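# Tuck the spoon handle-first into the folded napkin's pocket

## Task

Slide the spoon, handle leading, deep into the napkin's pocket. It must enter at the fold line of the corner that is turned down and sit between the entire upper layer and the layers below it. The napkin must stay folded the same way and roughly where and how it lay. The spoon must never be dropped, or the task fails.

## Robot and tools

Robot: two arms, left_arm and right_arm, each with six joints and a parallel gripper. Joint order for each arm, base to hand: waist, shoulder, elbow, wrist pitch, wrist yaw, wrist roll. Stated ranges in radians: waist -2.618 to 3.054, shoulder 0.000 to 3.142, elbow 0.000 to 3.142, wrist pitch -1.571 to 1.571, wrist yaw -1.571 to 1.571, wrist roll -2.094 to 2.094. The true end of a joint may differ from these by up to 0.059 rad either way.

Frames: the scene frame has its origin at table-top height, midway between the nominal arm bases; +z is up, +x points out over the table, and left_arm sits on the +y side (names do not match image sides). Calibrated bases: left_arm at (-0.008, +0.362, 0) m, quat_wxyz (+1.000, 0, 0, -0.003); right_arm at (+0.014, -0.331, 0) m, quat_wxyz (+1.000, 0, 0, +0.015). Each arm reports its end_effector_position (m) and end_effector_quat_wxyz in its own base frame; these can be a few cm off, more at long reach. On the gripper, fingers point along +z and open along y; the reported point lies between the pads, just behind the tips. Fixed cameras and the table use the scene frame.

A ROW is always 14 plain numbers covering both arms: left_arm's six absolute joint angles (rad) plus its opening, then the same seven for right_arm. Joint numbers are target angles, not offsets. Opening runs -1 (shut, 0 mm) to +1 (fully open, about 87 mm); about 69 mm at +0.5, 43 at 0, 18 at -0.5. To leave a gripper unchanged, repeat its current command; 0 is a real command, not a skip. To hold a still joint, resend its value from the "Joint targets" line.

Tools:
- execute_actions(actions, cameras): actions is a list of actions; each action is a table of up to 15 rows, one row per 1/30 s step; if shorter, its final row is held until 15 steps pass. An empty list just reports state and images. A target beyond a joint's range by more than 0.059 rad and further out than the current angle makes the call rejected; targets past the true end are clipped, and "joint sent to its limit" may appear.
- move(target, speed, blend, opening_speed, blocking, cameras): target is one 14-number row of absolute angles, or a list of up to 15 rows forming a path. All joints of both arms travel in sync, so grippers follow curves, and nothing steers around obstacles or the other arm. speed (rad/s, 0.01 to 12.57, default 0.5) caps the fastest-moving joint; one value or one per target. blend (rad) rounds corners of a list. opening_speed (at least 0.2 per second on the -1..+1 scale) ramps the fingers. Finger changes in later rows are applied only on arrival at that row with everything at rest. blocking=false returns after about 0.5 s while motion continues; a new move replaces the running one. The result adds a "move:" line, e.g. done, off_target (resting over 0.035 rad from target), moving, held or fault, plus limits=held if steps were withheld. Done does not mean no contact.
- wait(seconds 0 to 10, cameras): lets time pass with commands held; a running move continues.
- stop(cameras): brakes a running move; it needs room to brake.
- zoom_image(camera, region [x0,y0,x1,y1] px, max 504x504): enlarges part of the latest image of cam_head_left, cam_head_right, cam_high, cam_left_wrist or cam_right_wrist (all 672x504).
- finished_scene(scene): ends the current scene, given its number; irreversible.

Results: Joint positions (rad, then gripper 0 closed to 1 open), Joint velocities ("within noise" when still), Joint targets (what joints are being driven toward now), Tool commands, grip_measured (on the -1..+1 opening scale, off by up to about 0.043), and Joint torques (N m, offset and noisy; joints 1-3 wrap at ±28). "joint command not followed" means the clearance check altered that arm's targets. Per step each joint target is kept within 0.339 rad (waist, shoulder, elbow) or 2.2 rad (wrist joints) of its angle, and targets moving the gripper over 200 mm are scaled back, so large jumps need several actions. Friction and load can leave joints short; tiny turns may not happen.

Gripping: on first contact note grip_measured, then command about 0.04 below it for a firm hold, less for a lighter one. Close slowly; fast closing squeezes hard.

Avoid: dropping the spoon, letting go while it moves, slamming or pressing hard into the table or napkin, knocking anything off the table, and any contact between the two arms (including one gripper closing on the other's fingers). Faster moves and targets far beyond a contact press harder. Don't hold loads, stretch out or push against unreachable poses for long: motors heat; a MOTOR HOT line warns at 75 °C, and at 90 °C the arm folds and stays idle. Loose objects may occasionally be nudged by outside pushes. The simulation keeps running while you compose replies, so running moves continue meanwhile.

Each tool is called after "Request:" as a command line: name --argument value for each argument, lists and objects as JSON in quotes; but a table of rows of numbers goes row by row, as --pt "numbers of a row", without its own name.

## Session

Request:
execute_actions --actions '[]'

Scene clock: 0.00 s.
left_arm: end_effector_position=(+0.3591, -0.0563, +0.1407) grip_measured=+1.000 end_effector_quat_wxyz=(+0.391, -0.267, +0.876, -0.088) | right_arm: end_effector_position=(+0.3301, +0.0277, +0.1123) grip_measured=+0.996 end_effector_quat_wxyz=(+0.386, +0.245, +0.889, +0.018)
Joint positions: left_arm=[-0.171 1.315 0.95 -0.395 -0.18 -0.686 1] | right_arm=[0.156 1.249 0.823 -0.389 0.267 0.587 0.998]
Joint velocities: within noise
Joint torques (N m): no reading
Heat: left arm: 40 °C; right arm: 42 °C.
Joint targets: left_arm=[-0.171 1.312 0.957 -0.398 -0.180 -0.686] | right_arm=[0.156 1.246 0.830 -0.393 0.266 0.587]
Tool commands: left_gripper/opening=+1.0 right_gripper/opening=+1.0

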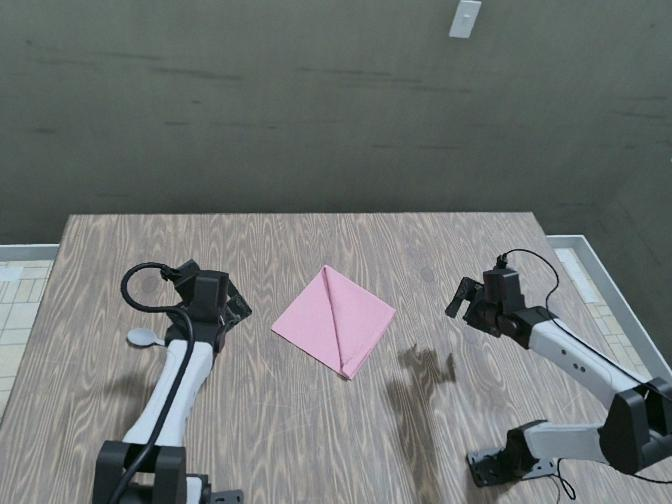

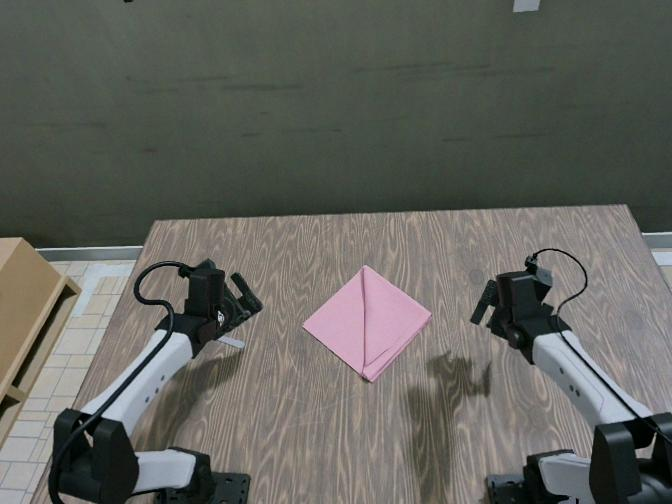

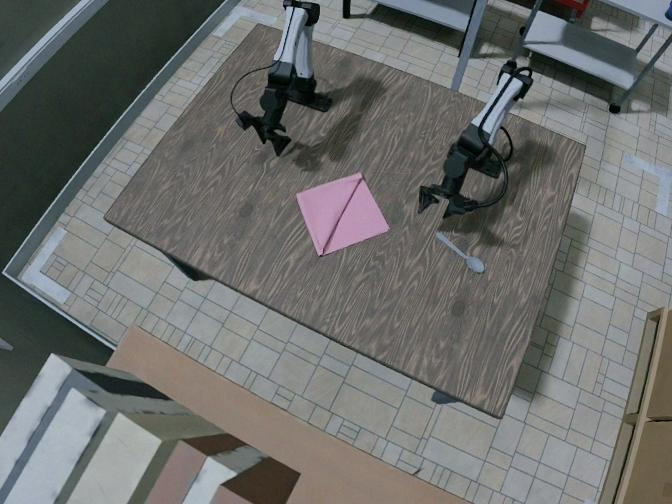

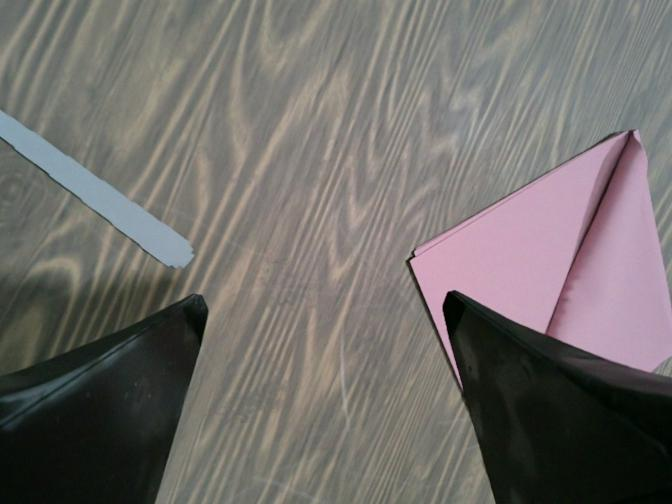

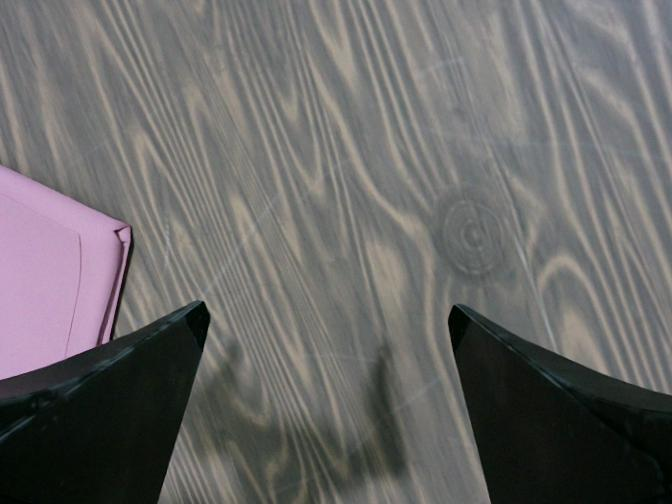

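Request:
zoom_image --camera "cam_head_left" --region '[260, 250, 410, 390]'

Request:
zoom_image --camera "cam_high" --region '[280, 160, 410, 270]'

Request:
zoom_image --camera "cam_high" --region '[410, 210, 510, 290]'

Request:
zoom_image --camera "cam_left_wrist" --region '[380, 100, 672, 400]'

Scaled by 3.360 from the camera's 672x504 image, which has a finer 960x720 frame.

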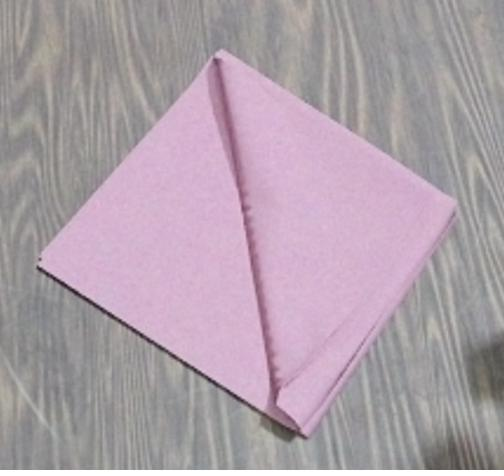

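Scaled by 3.877 from the camera's 672x504 image, which has a finer 960x720 frame.

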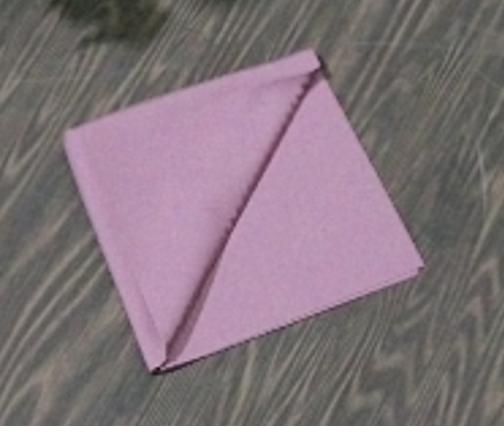

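Scaled by 5.040 from the camera's 672x504 image, which has a finer 960x720 frame.

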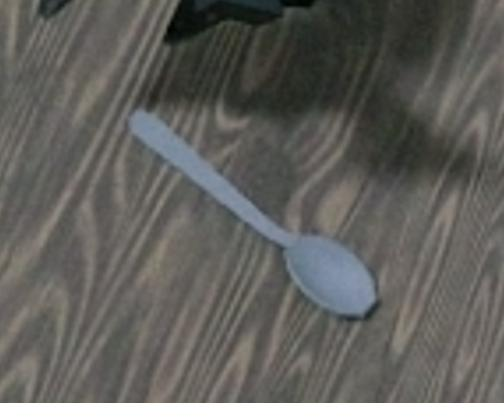

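Scaled by 1.680 from the camera's 672x504 image, which has a finer 960x720 frame.

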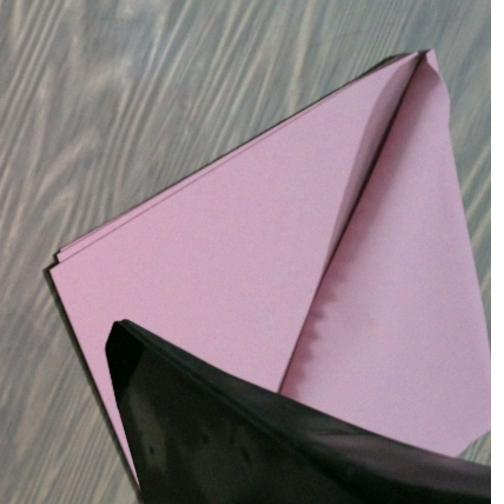

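Request:
move --target '[0.357, 2.165, 2.0, -1.335, 0, -0.935, 1, 0.156, 1.246, 0.83, -0.393, 0.266, 0.587, 1]' --speed 1.0

Scene clock: 36.83 s.
left_arm: end_effector_position=(+0.3946, +0.1154, +0.1024) grip_measured=+1.000 end_effector_quat_wxyz=(+0.039, -0.599, +0.800, -0.007) | right_arm: end_effector_position=(+0.3301, +0.0277, +0.1123) grip_measured=+0.996 end_effector_quat_wxyz=(+0.386, +0.245, +0.889, +0.018)
Joint positions: left_arm=[0.362 2.145 1.978 -1.324 -0.008 -0.924 1] | right_arm=[0.156 1.249 0.823 -0.389 0.267 0.587 0.998]
Joint velocities: within noise
Joint torques (N m): left_arm=[-1.01 -8.95 7.98 0.54 0 -0.09] | right_arm=[0.31 -4.77 7.51 1.39 -0.02 -0.03]
Heat: left arm: 47 °C; right arm: 45 °C.
Joint targets: left_arm=[0.357 2.165 2.000 -1.335 0.000 -0.935] | right_arm=[0.156 1.246 0.830 -0.393 0.266 0.587]
move: done

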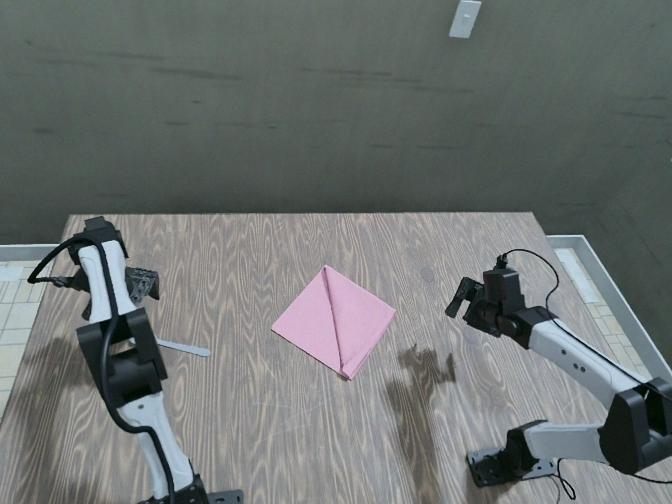

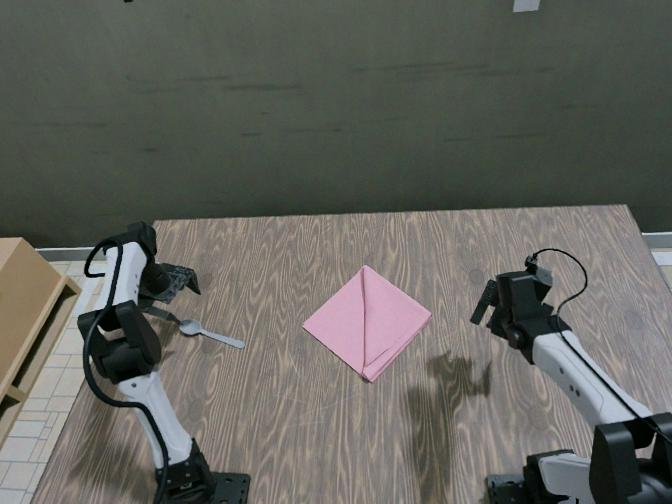

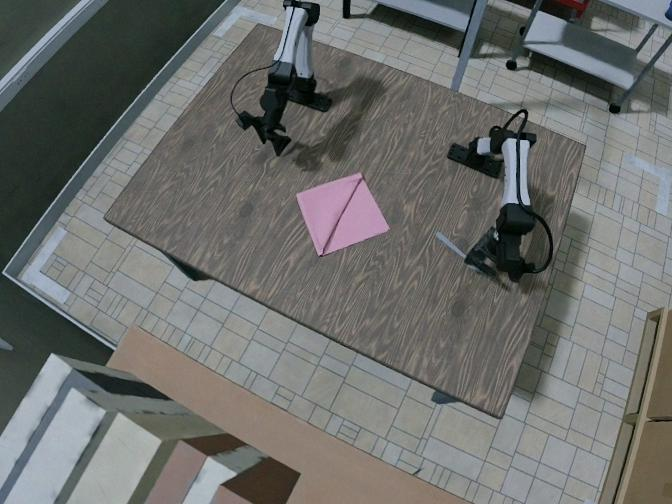

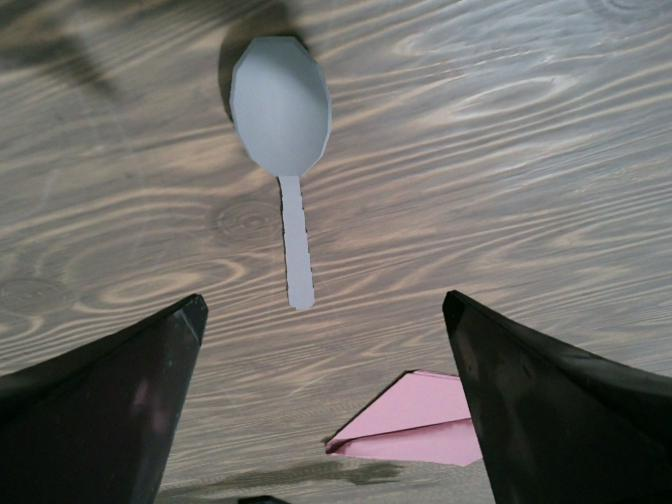

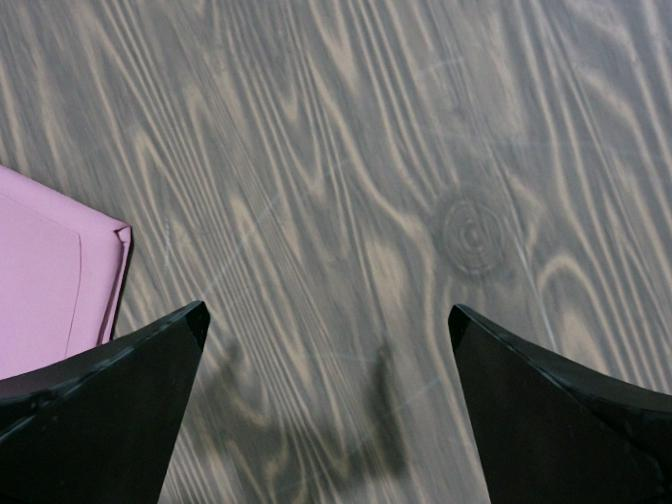

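Request:
move --target '[0.374, 2.115, 1.776, -1.230, 0, -0.910, 1, 0.156, 1.246, 0.83, -0.393, 0.266, 0.587, 1]' --speed 0.4 --cameras '["cam_left_wrist"]'

Scene clock: 67.30 s.
left_arm: end_effector_position=(+0.3670, +0.1069, +0.0556) grip_measured=+1.000 end_effector_quat_wxyz=(-0.014, -0.600, +0.800, +0.008) | right_arm: end_effector_position=(+0.3301, +0.0277, +0.1123) grip_measured=+0.996 end_effector_quat_wxyz=(+0.386, +0.245, +0.889, +0.018)
Joint positions: left_arm=[0.367 2.145 1.784 -1.24 -0.007 -0.921 1] | right_arm=[0.156 1.249 0.823 -0.389 0.267 0.587 0.998]
Joint velocities: within noise
Joint torques (N m): left_arm=[0.25 -12.66 5.27 0.54 0 0.14] | right_arm=[0.21 -4.74 7.8 1.37 -0.01 -0.07]
Heat: left arm: 47 °C; right arm: 45 °C.
Joint targets: left_arm=[0.374 2.115 1.776 -1.230 0.000 -0.910] | right_arm=[0.156 1.246 0.830 -0.393 0.266 0.587]
move: done
Images, in order (width x height): cam_left_wrist 672x504.

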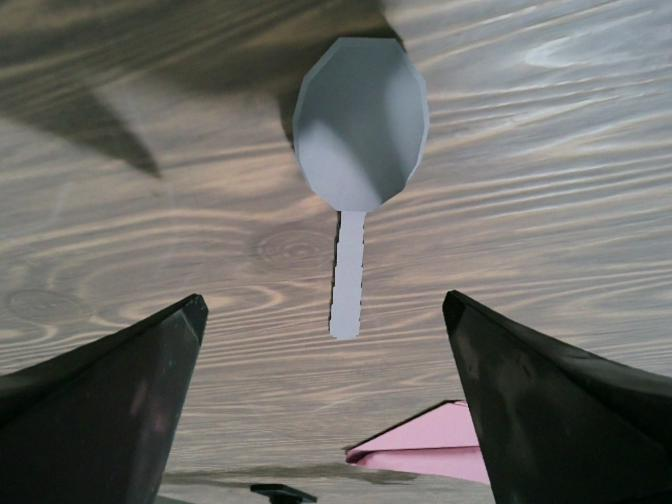

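Request:
move --target '[0.333, 2.118, 1.699, -1.122, 0, -0.918, 1, 0.156, 1.246, 0.83, -0.393, 0.266, 0.587, 1]' --speed 0.3 --cameras '["cam_left_wrist"]'

Scene clock: 86.13 s.
left_arm: end_effector_position=(+0.3751, +0.0971, +0.0360) grip_measured=+1.000 end_effector_quat_wxyz=(+0.002, -0.588, +0.809, +0.003) | right_arm: end_effector_position=(+0.3301, +0.0277, +0.1123) grip_measured=+0.996 end_effector_quat_wxyz=(+0.386, +0.245, +0.889, +0.018)
Joint positions: left_arm=[0.336 2.145 1.708 -1.132 -0.006 -0.921 1] | right_arm=[0.156 1.249 0.823 -0.389 0.267 0.587 0.998]
Joint velocities: within noise
Joint torques (N m): left_arm=[-0.73 -12.42 5.15 0.62 -0.01 0.05] | right_arm=[0.31 -4.64 7.47 1.39 0.04 -0.06]
Heat: left arm: 54 °C; right arm: 45 °C.
Joint targets: left_arm=[0.333 2.118 1.699 -1.122 0.000 -0.918] | right_arm=[0.156 1.246 0.830 -0.393 0.266 0.587]
move: done
Images, in order (width x height): cam_left_wrist 672x504.

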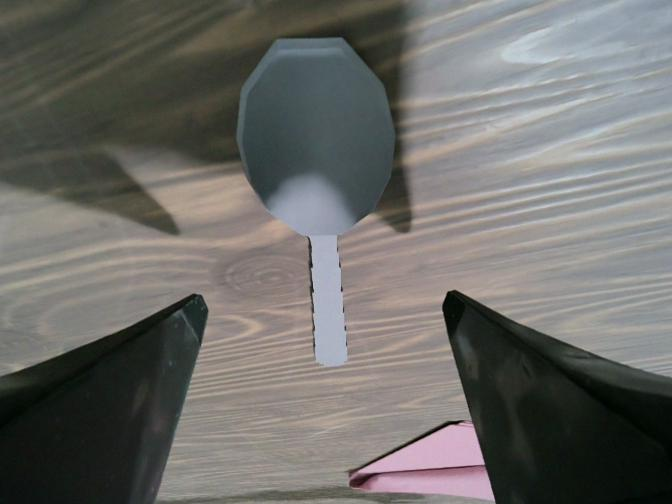

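Request:
move --target '[0.324, 2.119, 1.620, -1.042, 0, -0.953, 1, 0.156, 1.246, 0.83, -0.393, 0.266, 0.587, 1]' --speed 0.15 --cameras '["cam_left_wrist", "cam_head_left"]'

Scene clock: 95.50 s.
left_arm: end_effector_position=(+0.3721, +0.0934, +0.0165) grip_measured=+1.000 end_effector_quat_wxyz=(+0.002, -0.594, +0.804, +0.003) | right_arm: end_effector_position=(+0.3301, +0.0277, +0.1123) grip_measured=+0.996 end_effector_quat_wxyz=(+0.386, +0.245, +0.889, +0.018)
Joint positions: left_arm=[0.331 2.145 1.629 -1.052 -0.006 -0.942 1] | right_arm=[0.156 1.249 0.823 -0.389 0.267 0.587 0.998]
Joint velocities: within noise
Joint torques (N m): left_arm=[-1.14 -12.3 5.05 0.61 -0.02 -0.09] | right_arm=[0.25 -4.55 7.58 1.48 -0.02 -0.02]
Heat: left arm: 56 °C; right arm: 45 °C.
Joint targets: left_arm=[0.324 2.119 1.620 -1.042 0.000 -0.953] | right_arm=[0.156 1.246 0.830 -0.393 0.266 0.587]
move: done
Images, in order (width x height): cam_head_left 672x504, cam_left_wrist 672x504.

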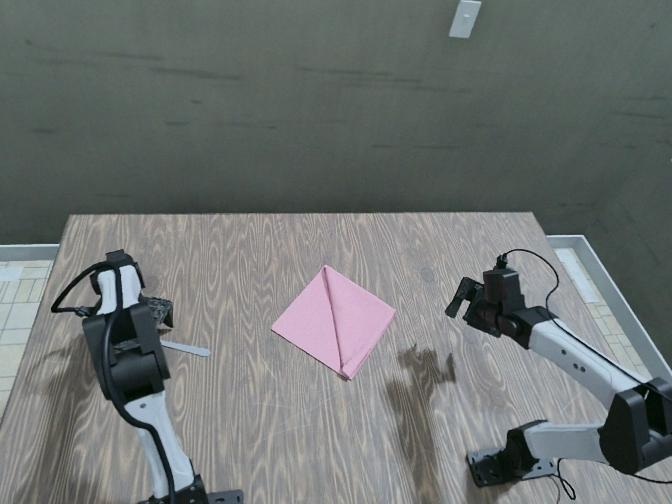

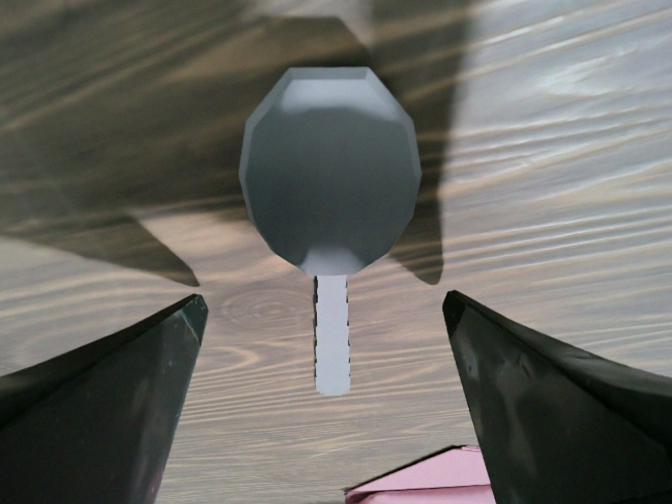

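Request:
move --pt "0.324 2.119 1.600 -1.022 0 -0.953 1 0.156 1.246 0.83 -0.393 0.266 0.587 1" --speed 0.1 --cameras '["cam_left_wrist"]'

Request:
move --target '[0.324, 2.119, 1.600, -1.022, 0, -0.953, -0.9, 0.156, 1.246, 0.83, -0.393, 0.266, 0.587, 1]' --opening_speed 0.9 --cameras '["cam_left_wrist"]'

Scene clock: 99.80 s.
left_arm: end_effector_position=(+0.3711, +0.0930, +0.0119) grip_measured=+1.000 end_effector_quat_wxyz=(+0.003, -0.594, +0.804, +0.002) | right_arm: end_effector_position=(+0.3301, +0.0277, +0.1123) grip_measured=+0.996 end_effector_quat_wxyz=(+0.386, +0.245, +0.889, +0.018)
Joint positions: left_arm=[0.331 2.145 1.61 -1.032 -0.006 -0.942 1] | right_arm=[0.156 1.249 0.823 -0.389 0.267 0.587 0.998]
Joint velocities: within noise
Joint torques (N m): left_arm=[-1.14 -12.22 5 0.6 -0.01 -0.09] | right_arm=[0.28 -4.78 7.64 1.42 0 -0.01]
Heat: left arm: 57 °C; right arm: 45 °C.
Joint targets: left_arm=[0.324 2.119 1.600 -1.022 0.000 -0.953] | right_arm=[0.156 1.246 0.830 -0.393 0.266 0.587]
move: done
Images, in order (width x height): cam_left_wrist 672x504.

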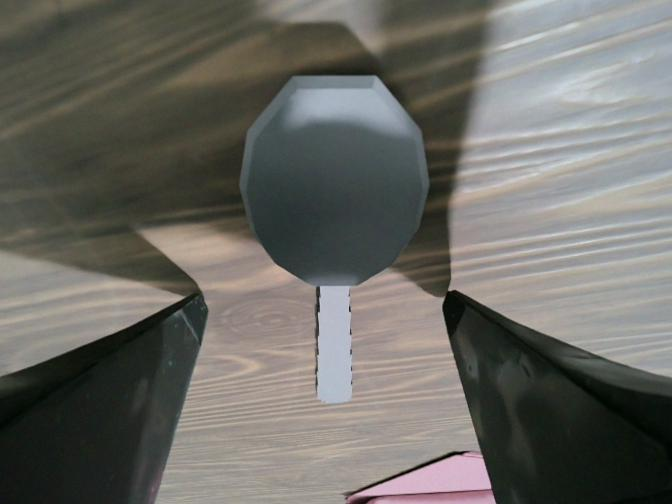

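Scene clock: 102.13 s.
left_arm: end_effector_position=(+0.3723, +0.0922, +0.0120) grip_measured=-0.899 end_effector_quat_wxyz=(+0.003, -0.595, +0.804, -0.001) | right_arm: end_effector_position=(+0.3301, +0.0277, +0.1123) grip_measured=+0.996 end_effector_quat_wxyz=(+0.386, +0.245, +0.889, +0.018)
Joint positions: left_arm=[0.331 2.145 1.61 -1.029 0 -0.943 0.05] | right_arm=[0.156 1.249 0.823 -0.389 0.267 0.587 0.998]
Joint velocities: left_arm=[0.012 -0.002 -0.002 0.022 0.037 -0.198 0.007] | right_arm=[within noise]
Joint torques (N m): left_arm=[-1.16 -12.22 4.97 0.59 -0.08 -0.08] | right_arm=[0.32 -4.59 7.72 1.4 -0.05 -0.07]
Heat: left arm: 57 °C; right arm: 45 °C.
Joint targets: left_arm=[0.324 2.119 1.600 -1.022 0.000 -0.953] | right_arm=[0.156 1.246 0.830 -0.393 0.266 0.587]
move: done
Images, in order (width x height): cam_left_wrist 672x504.

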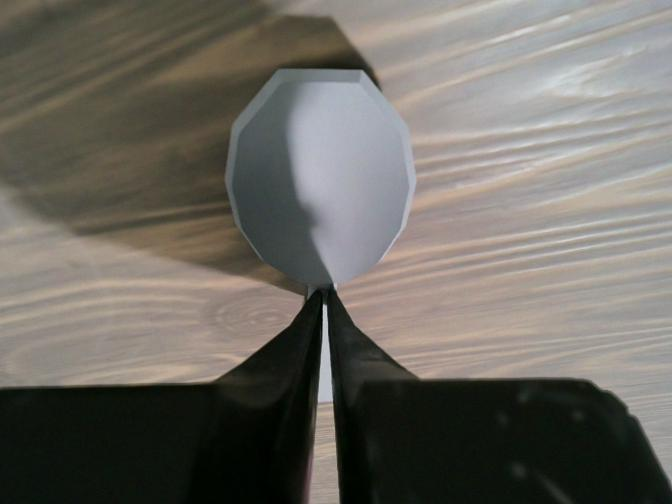

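Request:
move --pt "0.324 2.119 1.600 -1.022 0 -0.953 0.2 0.156 1.246 0.83 -0.393 0.266 0.587 1" --pt "0.324 2.119 1.575 -0.997 0 -0.953 0.2 0.156 1.246 0.83 -0.393 0.266 0.587 1" --speed 0.08 --opening_speed 1.5 --cameras '["cam_left_wrist"]'

Scene clock: 107.37 s.
left_arm: end_effector_position=(+0.3701, +0.0908, +0.0086) grip_measured=+0.200 end_effector_quat_wxyz=(+0.001, -0.595, +0.804, -0.002) | right_arm: end_effector_position=(+0.3301, +0.0277, +0.1123) grip_measured=+0.996 end_effector_quat_wxyz=(+0.386, +0.245, +0.889, +0.018)
Joint positions: left_arm=[0.331 2.144 1.592 -1.016 0.004 -0.944 0.6] | right_arm=[0.156 1.249 0.823 -0.389 0.267 0.587 0.998]
Joint velocities: within noise
Joint torques (N m): left_arm=[-1.16 -12.05 4.34 0.73 -0.11 -0.08] | right_arm=[0.29 -4.63 7.69 1.41 -0.05 -0.02]
Heat: left arm: 58 °C; right arm: 45 °C.
Joint targets: left_arm=[0.324 2.119 1.575 -0.997 0.000 -0.953] | right_arm=[0.156 1.246 0.830 -0.393 0.266 0.587]
move: done
Images, in order (width x height): cam_left_wrist 672x504.

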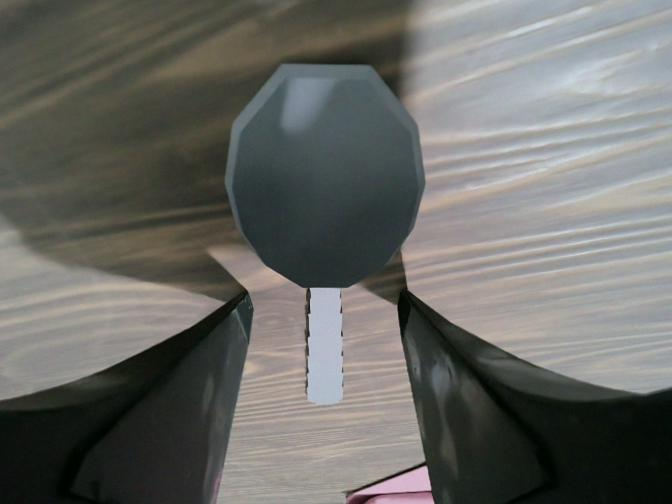

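Request:
move --pt "0.324 2.119 1.584 -1.006 0 -0.953 0.2 0.156 1.246 0.83 -0.393 0.266 0.587 1" --pt "0.324 2.119 1.584 -1.006 0 -0.953 -0.9 0.156 1.246 0.83 -0.393 0.266 0.587 1" --speed 0.1 --opening_speed 0.8 --cameras '["cam_left_wrist"]'

Scene clock: 111.40 s.
left_arm: end_effector_position=(+0.3701, +0.0907, +0.0086) grip_measured=-0.691 end_effector_quat_wxyz=(+0.001, -0.595, +0.804, -0.002) | right_arm: end_effector_position=(+0.3301, +0.0277, +0.1123) grip_measured=+0.996 end_effector_quat_wxyz=(+0.386, +0.245, +0.889, +0.018)
Joint positions: left_arm=[0.331 2.144 1.592 -1.016 0.004 -0.944 0.154] | right_arm=[0.156 1.249 0.823 -0.389 0.267 0.587 0.998]
Joint velocities: within noise
Joint torques (N m): left_arm=[-1.17 -12.08 5.04 0.62 -0.11 -0.09] | right_arm=[0.35 -4.62 7.6 1.43 -0.01 -0.06]
Heat: left arm: 57 °C; right arm: 45 °C.
Joint targets: left_arm=[0.324 2.119 1.584 -1.006 0.000 -0.953] | right_arm=[0.156 1.246 0.830 -0.393 0.266 0.587]
move: done
Images, in order (width x height): cam_left_wrist 672x504.

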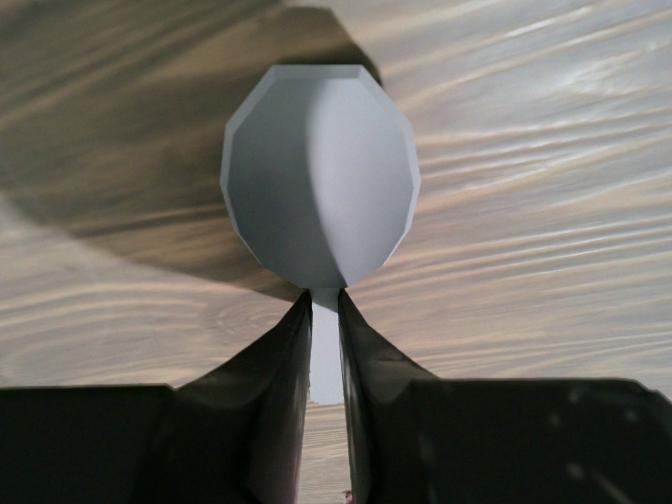

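Request:
move --pt "0.330 2.069 1.905 -1.371 0 -0.953 -0.9 0.156 1.246 0.83 -0.393 0.266 0.587 1" --pt "-0.240 2.066 1.905 -1.371 0 -1.932 -0.9 0.156 1.246 0.83 -0.393 0.266 0.587 1" --pt "-0.240 2.105 1.665 -1.120 0 -1.932 -0.9 0.156 1.246 0.83 -0.393 0.266 0.587 1" --speed 0.4 --blend 0.03 --cameras '["cam_left_wrist", "cam_head_left"]'

Scene clock: 131.37 s.
left_arm: end_effector_position=(+0.3959, -0.1373, +0.0417) grip_measured=-0.691 end_effector_quat_wxyz=(+0.000, +0.745, -0.667, +0.001) | right_arm: end_effector_position=(+0.3301, +0.0277, +0.1123) grip_measured=+0.996 end_effector_quat_wxyz=(+0.386, +0.245, +0.889, +0.018)
Joint positions: left_arm=[-0.24 2.107 1.67 -1.131 0.001 -1.921 0.154] | right_arm=[0.156 1.249 0.823 -0.389 0.267 0.587 0.998]
Joint velocities: within noise
Joint torques (N m): left_arm=[-0.42 -10.1 5.41 0.53 -0.1 -0.09] | right_arm=[0.32 -4.81 7.79 1.44 0 -0.06]
Heat: left arm: 59 °C; right arm: 45 °C.
Joint targets: left_arm=[-0.240 2.105 1.665 -1.120 0.000 -1.932] | right_arm=[0.156 1.246 0.830 -0.393 0.266 0.587]
move: done
Images, in order (width x height): cam_head_left 672x504, cam_left_wrist 672x504.

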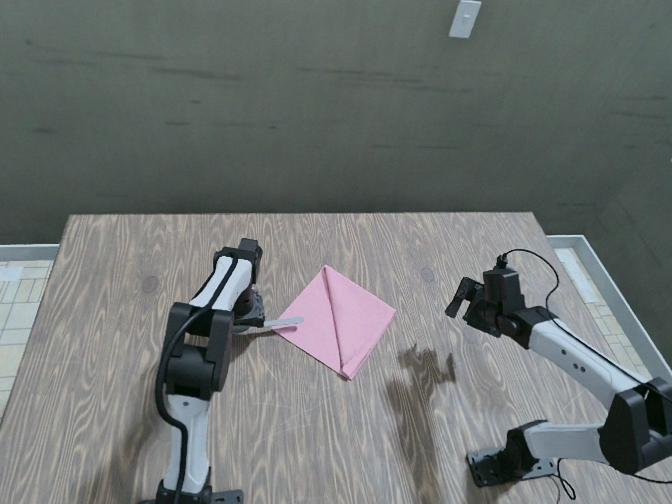

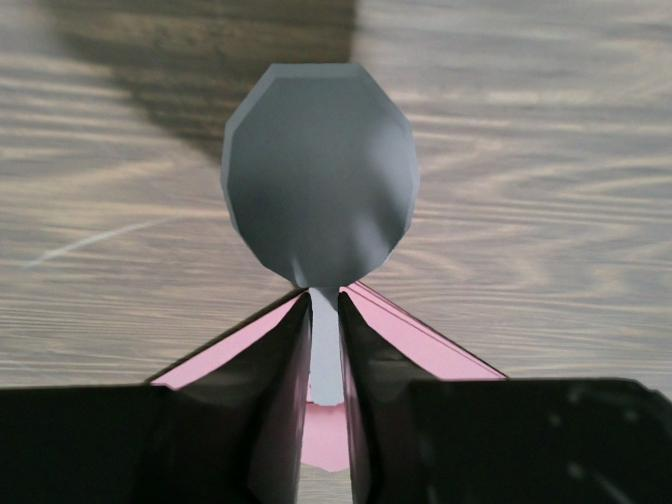

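Request:
move --target '[-0.024, 2.000, 1.577, -1.120, 0, -1.714, -0.9, 0.156, 1.246, 0.83, -0.393, 0.266, 0.587, 1]' --speed 0.4 --cameras '["cam_head_left"]'

Scene clock: 137.67 s.
left_arm: end_effector_position=(+0.3894, -0.0497, +0.0469) grip_measured=-0.691 end_effector_quat_wxyz=(+0.001, +0.752, -0.659, -0.003) | right_arm: end_effector_position=(+0.3301, +0.0277, +0.1123) grip_measured=+0.996 end_effector_quat_wxyz=(+0.386, +0.245, +0.889, +0.018)
Joint positions: left_arm=[-0.022 2.038 1.587 -1.126 -0.001 -1.726 0.154] | right_arm=[0.156 1.249 0.823 -0.389 0.267 0.587 0.998]
Joint velocities: within noise
Joint torques (N m): left_arm=[-0.59 -12.4 4.98 0.47 -0.08 0.15] | right_arm=[0.18 -4.75 7.69 1.46 -0.01 -0.05]
Heat: left arm: 60 °C; right arm: 45 °C.
Joint targets: left_arm=[-0.024 2.000 1.577 -1.120 0.000 -1.714] | right_arm=[0.156 1.246 0.830 -0.393 0.266 0.587]
move: off_target (left_arm); left_arm: the shoulder is farthest, 0.038 rad from its target
Images, in order (width x height): cam_head_left 672x504.

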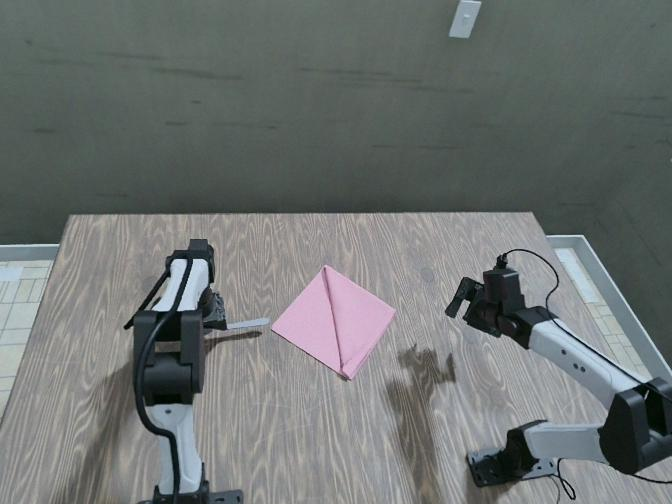

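Request:
move --target '[0.030, 2.062, 1.508, -1.028, 0, -1.660, -0.9, 0.156, 1.246, 0.83, -0.393, 0.266, 0.587, 1]' --speed 0.2 --cameras '["cam_head_left"]'

Scene clock: 143.77 s.
left_arm: end_effector_position=(+0.3883, -0.0307, +0.0275) grip_measured=-0.691 end_effector_quat_wxyz=(-0.002, +0.751, -0.661, +0.001) | right_arm: end_effector_position=(+0.3301, +0.0277, +0.1123) grip_measured=+0.996 end_effector_quat_wxyz=(+0.386, +0.245, +0.889, +0.018)
Joint positions: left_arm=[0.027 2.043 1.515 -1.038 -0.001 -1.671 0.154] | right_arm=[0.156 1.249 0.823 -0.389 0.267 0.587 0.998]
Joint velocities: within noise
Joint torques (N m): left_arm=[-0.14 -7.91 5.22 0.56 -0.07 0.14] | right_arm=[0.12 -4.78 7.56 1.35 0.03 -0.01]
Heat: left arm: 59 °C; right arm: 45 °C.
Joint targets: left_arm=[0.030 2.062 1.508 -1.028 0.000 -1.660] | right_arm=[0.156 1.246 0.830 -0.393 0.266 0.587]
move: done
Images, in order (width x height): cam_head_left 672x504.

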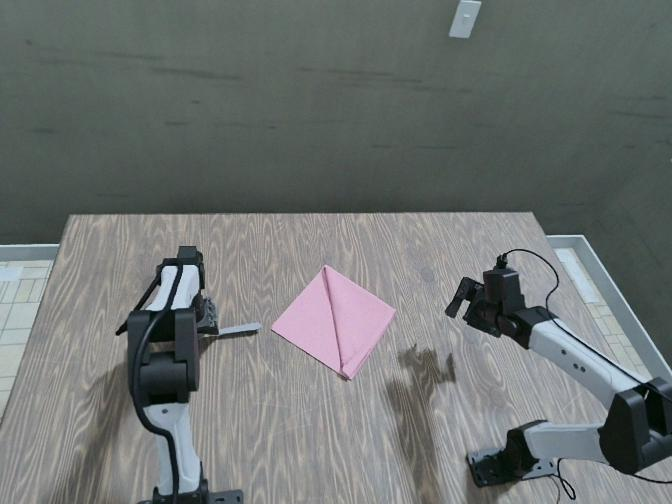

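Request:
move --target '[0.030, 2.085, 1.473, -0.977, 0, -1.660, -0.9, 0.156, 1.246, 0.83, -0.393, 0.266, 0.587, 1]' --speed 0.08 --cameras '["cam_left_wrist"]'

Scene clock: 146.80 s.
left_arm: end_effector_position=(+0.3874, -0.0307, +0.0109) grip_measured=-0.691 end_effector_quat_wxyz=(+0.000, +0.751, -0.661, -0.001) | right_arm: end_effector_position=(+0.3301, +0.0277, +0.1123) grip_measured=+0.996 end_effector_quat_wxyz=(+0.386, +0.245, +0.889, +0.018)
Joint positions: left_arm=[0.027 2.065 1.48 -0.987 -0.001 -1.671 0.154] | right_arm=[0.156 1.249 0.823 -0.389 0.267 0.587 0.998]
Joint velocities: within noise
Joint torques (N m): left_arm=[-0.14 -7.98 5.11 0.53 -0.08 0.16] | right_arm=[0.2 -4.75 7.75 1.4 0.02 -0.07]
Heat: left arm: 58 °C; right arm: 44 °C.
Joint targets: left_arm=[0.030 2.085 1.473 -0.977 0.000 -1.660] | right_arm=[0.156 1.246 0.830 -0.393 0.266 0.587]
move: done
Images, in order (width x height): cam_left_wrist 672x504.

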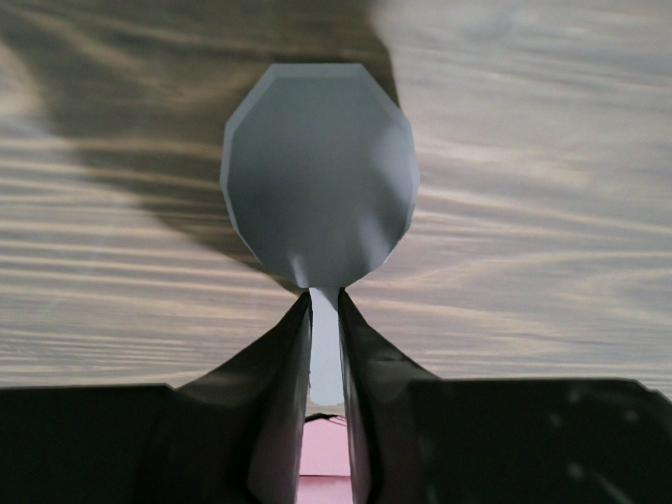

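Request:
move --target '[0.030, 2.085, 1.461, -0.965, 0, -1.660, -0.9, 0.156, 1.246, 0.83, -0.393, 0.266, 0.587, 1]' --speed 0.08 --cameras '["cam_left_wrist"]'

Scene clock: 149.00 s.
left_arm: end_effector_position=(+0.3868, -0.0307, +0.0091) grip_measured=-0.691 end_effector_quat_wxyz=(+0.000, +0.750, -0.661, -0.001) | right_arm: end_effector_position=(+0.3301, +0.0277, +0.1123) grip_measured=+0.996 end_effector_quat_wxyz=(+0.386, +0.245, +0.889, +0.018)
Joint positions: left_arm=[0.027 2.065 1.472 -0.979 -0.001 -1.67 0.154] | right_arm=[0.156 1.249 0.823 -0.389 0.267 0.587 0.998]
Joint velocities: within noise
Joint torques (N m): left_arm=[-0.2 -7.9 4.7 0.59 -0.08 0.14] | right_arm=[0.31 -4.72 7.47 1.4 0.09 -0.04]
Heat: left arm: 57 °C; right arm: 44 °C.
Joint targets: left_arm=[0.030 2.085 1.461 -0.965 0.000 -1.660] | right_arm=[0.156 1.246 0.830 -0.393 0.266 0.587]
move: done
Images, in order (width x height): cam_left_wrist 672x504.

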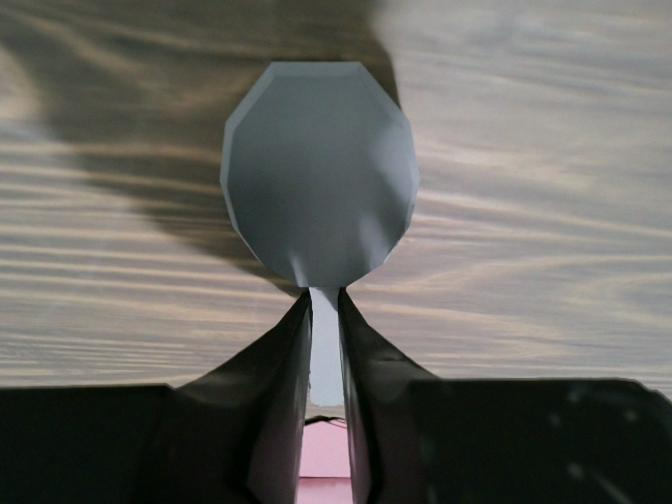

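Request:
move --pt "0.030 2.080 1.464 -0.968 0 -1.660 -0.9 0.156 1.246 0.83 -0.393 0.266 0.587 1" --speed 0.08 --cameras '[]'

Request:
move --pt "0.030 2.080 1.464 -0.968 0 -1.660 -0.1 0.156 1.246 0.83 -0.393 0.266 0.587 1" --speed 0.08 --opening_speed 0.5 --cameras '["cam_left_wrist"]'

Scene clock: 158.87 s.
left_arm: end_effector_position=(+0.3868, -0.0307, +0.0091) grip_measured=-0.691 end_effector_quat_wxyz=(+0.000, +0.750, -0.661, -0.001) | right_arm: end_effector_position=(+0.3301, +0.0277, +0.1123) grip_measured=+0.996 end_effector_quat_wxyz=(+0.386, +0.245, +0.889, +0.018)
Joint positions: left_arm=[0.027 2.065 1.472 -0.979 -0.001 -1.67 0.154] | right_arm=[0.156 1.249 0.823 -0.389 0.267 0.587 0.998]
Joint velocities: within noise
Joint torques (N m): left_arm=[-0.18 -8.36 4.93 0.55 -0.07 0.14] | right_arm=[0.36 -4.94 7.71 1.45 0 -0.1]
Heat: left arm: 54 °C; right arm: 44 °C.
Joint targets: left_arm=[0.030 2.080 1.464 -0.968 0.000 -1.660] | right_arm=[0.156 1.246 0.830 -0.393 0.266 0.587]
move: done
No camera images: "cameras" was empty.

Scene clock: 160.70 s.
left_arm: end_effector_position=(+0.3867, -0.0307, +0.0091) grip_measured=-0.100 end_effector_quat_wxyz=(+0.000, +0.750, -0.661, -0.001) | right_arm: end_effector_position=(+0.3301, +0.0277, +0.1123) grip_measured=+0.996 end_effector_quat_wxyz=(+0.386, +0.245, +0.889, +0.018)
Joint positions: left_arm=[0.027 2.065 1.472 -0.979 -0.001 -1.669 0.45] | right_arm=[0.156 1.249 0.823 -0.389 0.267 0.587 0.998]
Joint velocities: within noise
Joint torques (N m): left_arm=[-0.18 -8.32 4.96 0.54 -0.08 0.13] | right_arm=[0.47 -4.62 7.69 1.41 -0.02 -0.04]
Heat: left arm: 54 °C; right arm: 44 °C.
Joint targets: left_arm=[0.030 2.080 1.464 -0.968 0.000 -1.660] | right_arm=[0.156 1.246 0.830 -0.393 0.266 0.587]
move: done
Images, in order (width x height): cam_left_wrist 672x504.

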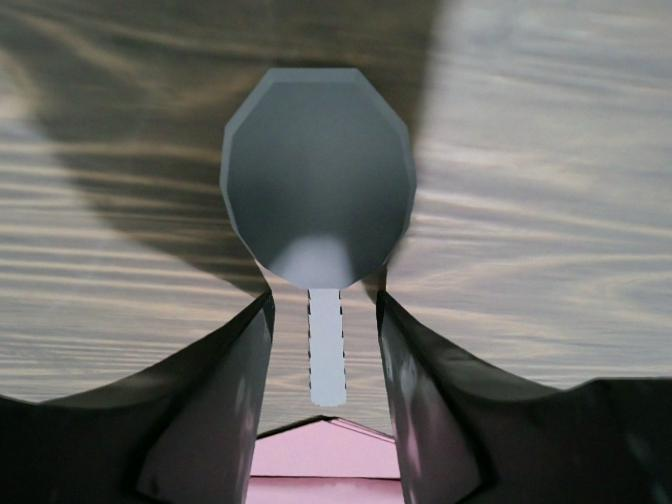

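Request:
move --pt "0.030 2.010 1.604 -1.135 0 -1.660 -0.1 0.156 1.246 0.83 -0.393 0.266 0.587 1" --pt "0.030 2.0 2.02 -1.530 0 -1.660 0 0.156 1.246 0.83 -0.393 0.266 0.587 1" --pt "0.23 2.02 1.85 -1.4 0.694 1.707 0.4 0.156 1.246 0.83 -0.393 0.266 0.587 1" --pt "0.24 2.030 1.590 -1.195 0.700 1.715 0.4 0.156 1.246 0.83 -0.393 0.266 0.587 1" --speed '[0.3, 0.6, 1.2, 0.4]' --blend '[0.02, 0.05, 0.05, 0]' --opening_speed 0.5 --cameras '["cam_left_wrist", "cam_head_left"]'

Scene clock: 172.57 s.
left_arm: end_effector_position=(+0.3999, +0.0092, +0.1329) grip_measured=+0.373 end_effector_quat_wxyz=(+0.275, +0.632, +0.698, -0.196) | right_arm: end_effector_position=(+0.3301, +0.0277, +0.1123) grip_measured=+0.996 end_effector_quat_wxyz=(+0.386, +0.245, +0.889, +0.018)
Joint positions: left_arm=[0.223 2.028 1.861 -1.409 0.688 1.696 0.687] | right_arm=[0.156 1.249 0.823 -0.389 0.267 0.587 0.998]
Joint velocities: left_arm=[0.007 0.007 0.007 0.022 0.022 0.037 0.2] | right_arm=[within noise]
Joint torques (N m): left_arm=[0.21 -10.04 5.04 0.51 0.46 0.15] | right_arm=[0.2 -4.72 7.87 1.4 0.01 -0.05]
Heat: left arm: 55 °C; right arm: 44 °C.
Joint targets: left_arm=[0.230 2.020 1.850 -1.400 0.694 1.707] | right_arm=[0.156 1.246 0.830 -0.393 0.266 0.587]
Tool commands: left_gripper/opening=+0.383333 right_gripper/opening=+1.0
move: unfinished (the simulator was too slow to fit another step into this call; the move has ended); path passed 3 of 4 targets; blend cut to 0 rad at target 2, 0 rad at target 3; left_arm: the elbow is farthest, 0.271 rad from its target
Images, in order (width x height): cam_head_left 672x504, cam_left_wrist 672x504.

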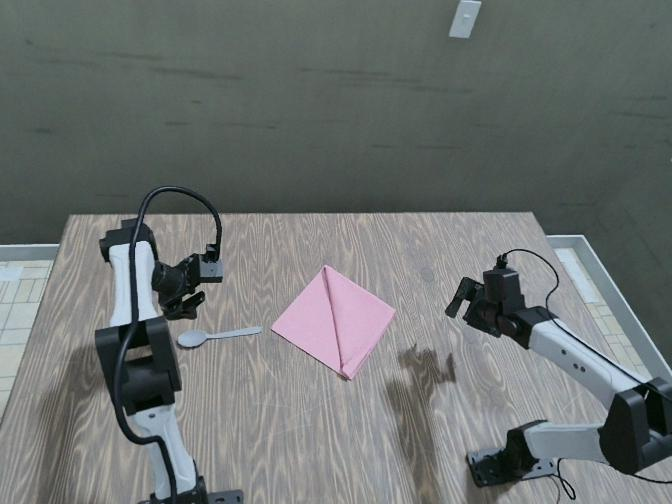

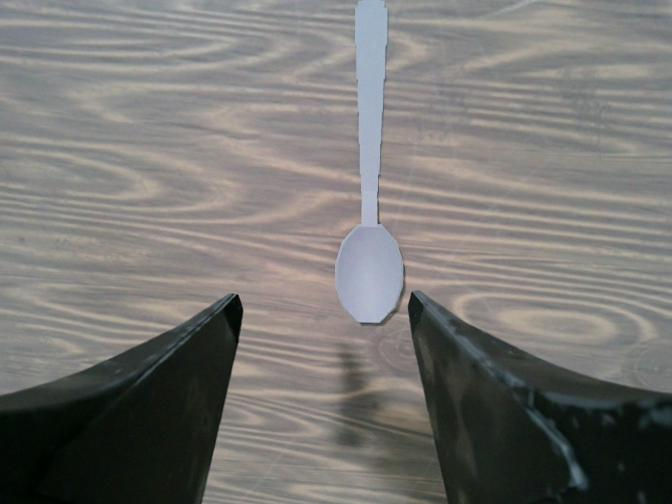

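Request:
move --target '[0.24, 2.062, 1.589, -1.195, 0.700, 1.715, 0.3, 0.156, 1.246, 0.83, -0.393, 0.266, 0.587, 1]' --speed 0.3 --cameras '["cam_left_wrist"]'

Scene clock: 176.57 s.
left_arm: end_effector_position=(+0.3819, +0.0073, +0.0619) grip_measured=+0.300 end_effector_quat_wxyz=(+0.258, +0.621, +0.706, -0.224) | right_arm: end_effector_position=(+0.3301, +0.0277, +0.1123) grip_measured=+0.996 end_effector_quat_wxyz=(+0.386, +0.245, +0.889, +0.018)
Joint positions: left_arm=[0.232 2.043 1.596 -1.205 0.694 1.704 0.65] | right_arm=[0.156 1.249 0.823 -0.389 0.267 0.587 0.998]
Joint velocities: within noise
Joint torques (N m): left_arm=[0.4 -7.9 5.12 0.36 0.46 0.15] | right_arm=[0.09 -4.53 7.62 1.43 -0.04 0.02]
Heat: left arm: 55 °C; right arm: 44 °C.
Joint targets: left_arm=[0.240 2.062 1.589 -1.195 0.700 1.715] | right_arm=[0.156 1.246 0.830 -0.393 0.266 0.587]
move: done
Images, in order (width x height): cam_left_wrist 672x504.

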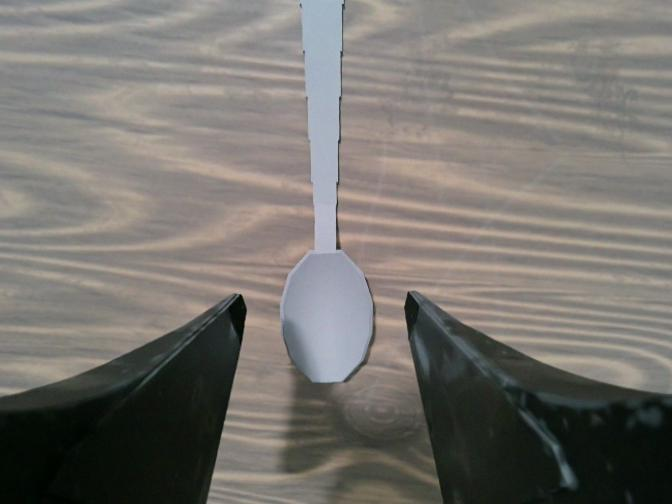

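Request:
move --target '[0.147, 2.084, 1.472, -0.998, 0.702, 1.598, 0.2, 0.156, 1.246, 0.83, -0.393, 0.266, 0.587, 1]' --speed 0.15 --cameras '["cam_left_wrist"]'

Scene clock: 181.07 s.
left_arm: end_effector_position=(+0.3876, -0.0220, +0.0271) grip_measured=+0.200 end_effector_quat_wxyz=(+0.258, +0.623, +0.703, -0.223) | right_arm: end_effector_position=(+0.3301, +0.0277, +0.1123) grip_measured=+0.996 end_effector_quat_wxyz=(+0.386, +0.245, +0.889, +0.018)
Joint positions: left_arm=[0.153 2.061 1.481 -1.008 0.697 1.609 0.6] | right_arm=[0.156 1.249 0.823 -0.389 0.267 0.587 0.998]
Joint velocities: within noise
Joint torques (N m): left_arm=[-1.03 -7.65 4.85 0.5 0.47 -0.09] | right_arm=[0.23 -4.78 7.71 1.37 0 -0.05]
Heat: left arm: 54 °C; right arm: 44 °C.
Joint targets: left_arm=[0.147 2.084 1.472 -0.998 0.702 1.598] | right_arm=[0.156 1.246 0.830 -0.393 0.266 0.587]
move: done
Images, in order (width x height): cam_left_wrist 672x504.

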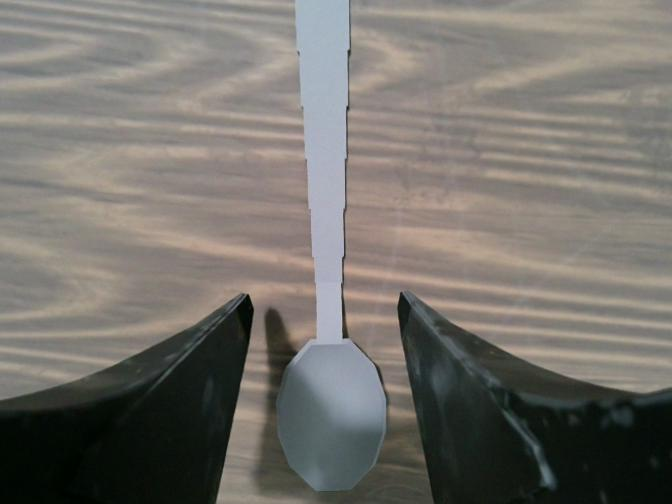

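Request:
move --target '[0.122, 2.096, 1.434, -0.934, 0.702, 1.566, 0.2, 0.156, 1.246, 0.83, -0.393, 0.266, 0.587, 1]' --speed 0.08 --cameras '["cam_left_wrist"]'

Scene clock: 184.73 s.
left_arm: end_effector_position=(+0.3874, -0.0311, +0.0140) grip_measured=+0.200 end_effector_quat_wxyz=(+0.257, +0.622, +0.704, -0.225) | right_arm: end_effector_position=(+0.3301, +0.0277, +0.1123) grip_measured=+0.996 end_effector_quat_wxyz=(+0.386, +0.245, +0.889, +0.018)
Joint positions: left_arm=[0.129 2.073 1.444 -0.944 0.697 1.577 0.6] | right_arm=[0.156 1.249 0.823 -0.389 0.267 0.587 0.998]
Joint velocities: within noise
Joint torques (N m): left_arm=[-1.13 -7.6 4.74 0.54 0.47 -0.11] | right_arm=[0.36 -4.7 7.75 1.43 0.03 -0.06]
Heat: left arm: 54 °C; right arm: 44 °C.
Joint targets: left_arm=[0.122 2.096 1.434 -0.934 0.702 1.566] | right_arm=[0.156 1.246 0.830 -0.393 0.266 0.587]
move: done
Images, in order (width x height): cam_left_wrist 672x504.

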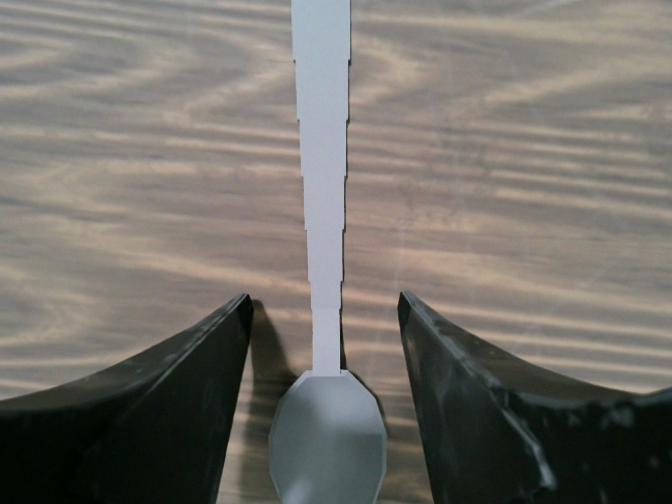

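Request:
move --target '[0.169, 2.103, 1.478, -0.985, 0.702, 1.627, 0.2, 0.156, 1.246, 0.83, -0.393, 0.266, 0.587, 1]' --speed 0.08 --cameras '["cam_left_wrist"]'

Scene clock: 193.03 s.
left_arm: end_effector_position=(+0.3865, -0.0183, +0.0147) grip_measured=+0.200 end_effector_quat_wxyz=(+0.258, +0.621, +0.706, -0.225) | right_arm: end_effector_position=(+0.3301, +0.0277, +0.1123) grip_measured=+0.996 end_effector_quat_wxyz=(+0.386, +0.245, +0.889, +0.018)
Joint positions: left_arm=[0.163 2.079 1.457 -0.974 0.697 1.616 0.6] | right_arm=[0.156 1.249 0.823 -0.389 0.267 0.587 0.998]
Joint velocities: within noise
Joint torques (N m): left_arm=[0.18 -7.64 7.23 0.24 0.46 0.13] | right_arm=[0.34 -4.75 7.6 1.43 -0.01 -0.02]
Heat: left arm: 53 °C; right arm: 44 °C.
Joint targets: left_arm=[0.169 2.103 1.478 -0.985 0.702 1.627] | right_arm=[0.156 1.246 0.830 -0.393 0.266 0.587]
move: done
Images, in order (width x height): cam_left_wrist 672x504.

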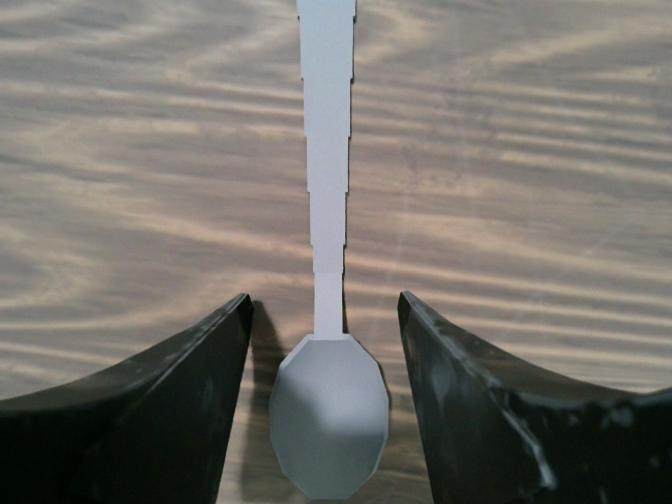

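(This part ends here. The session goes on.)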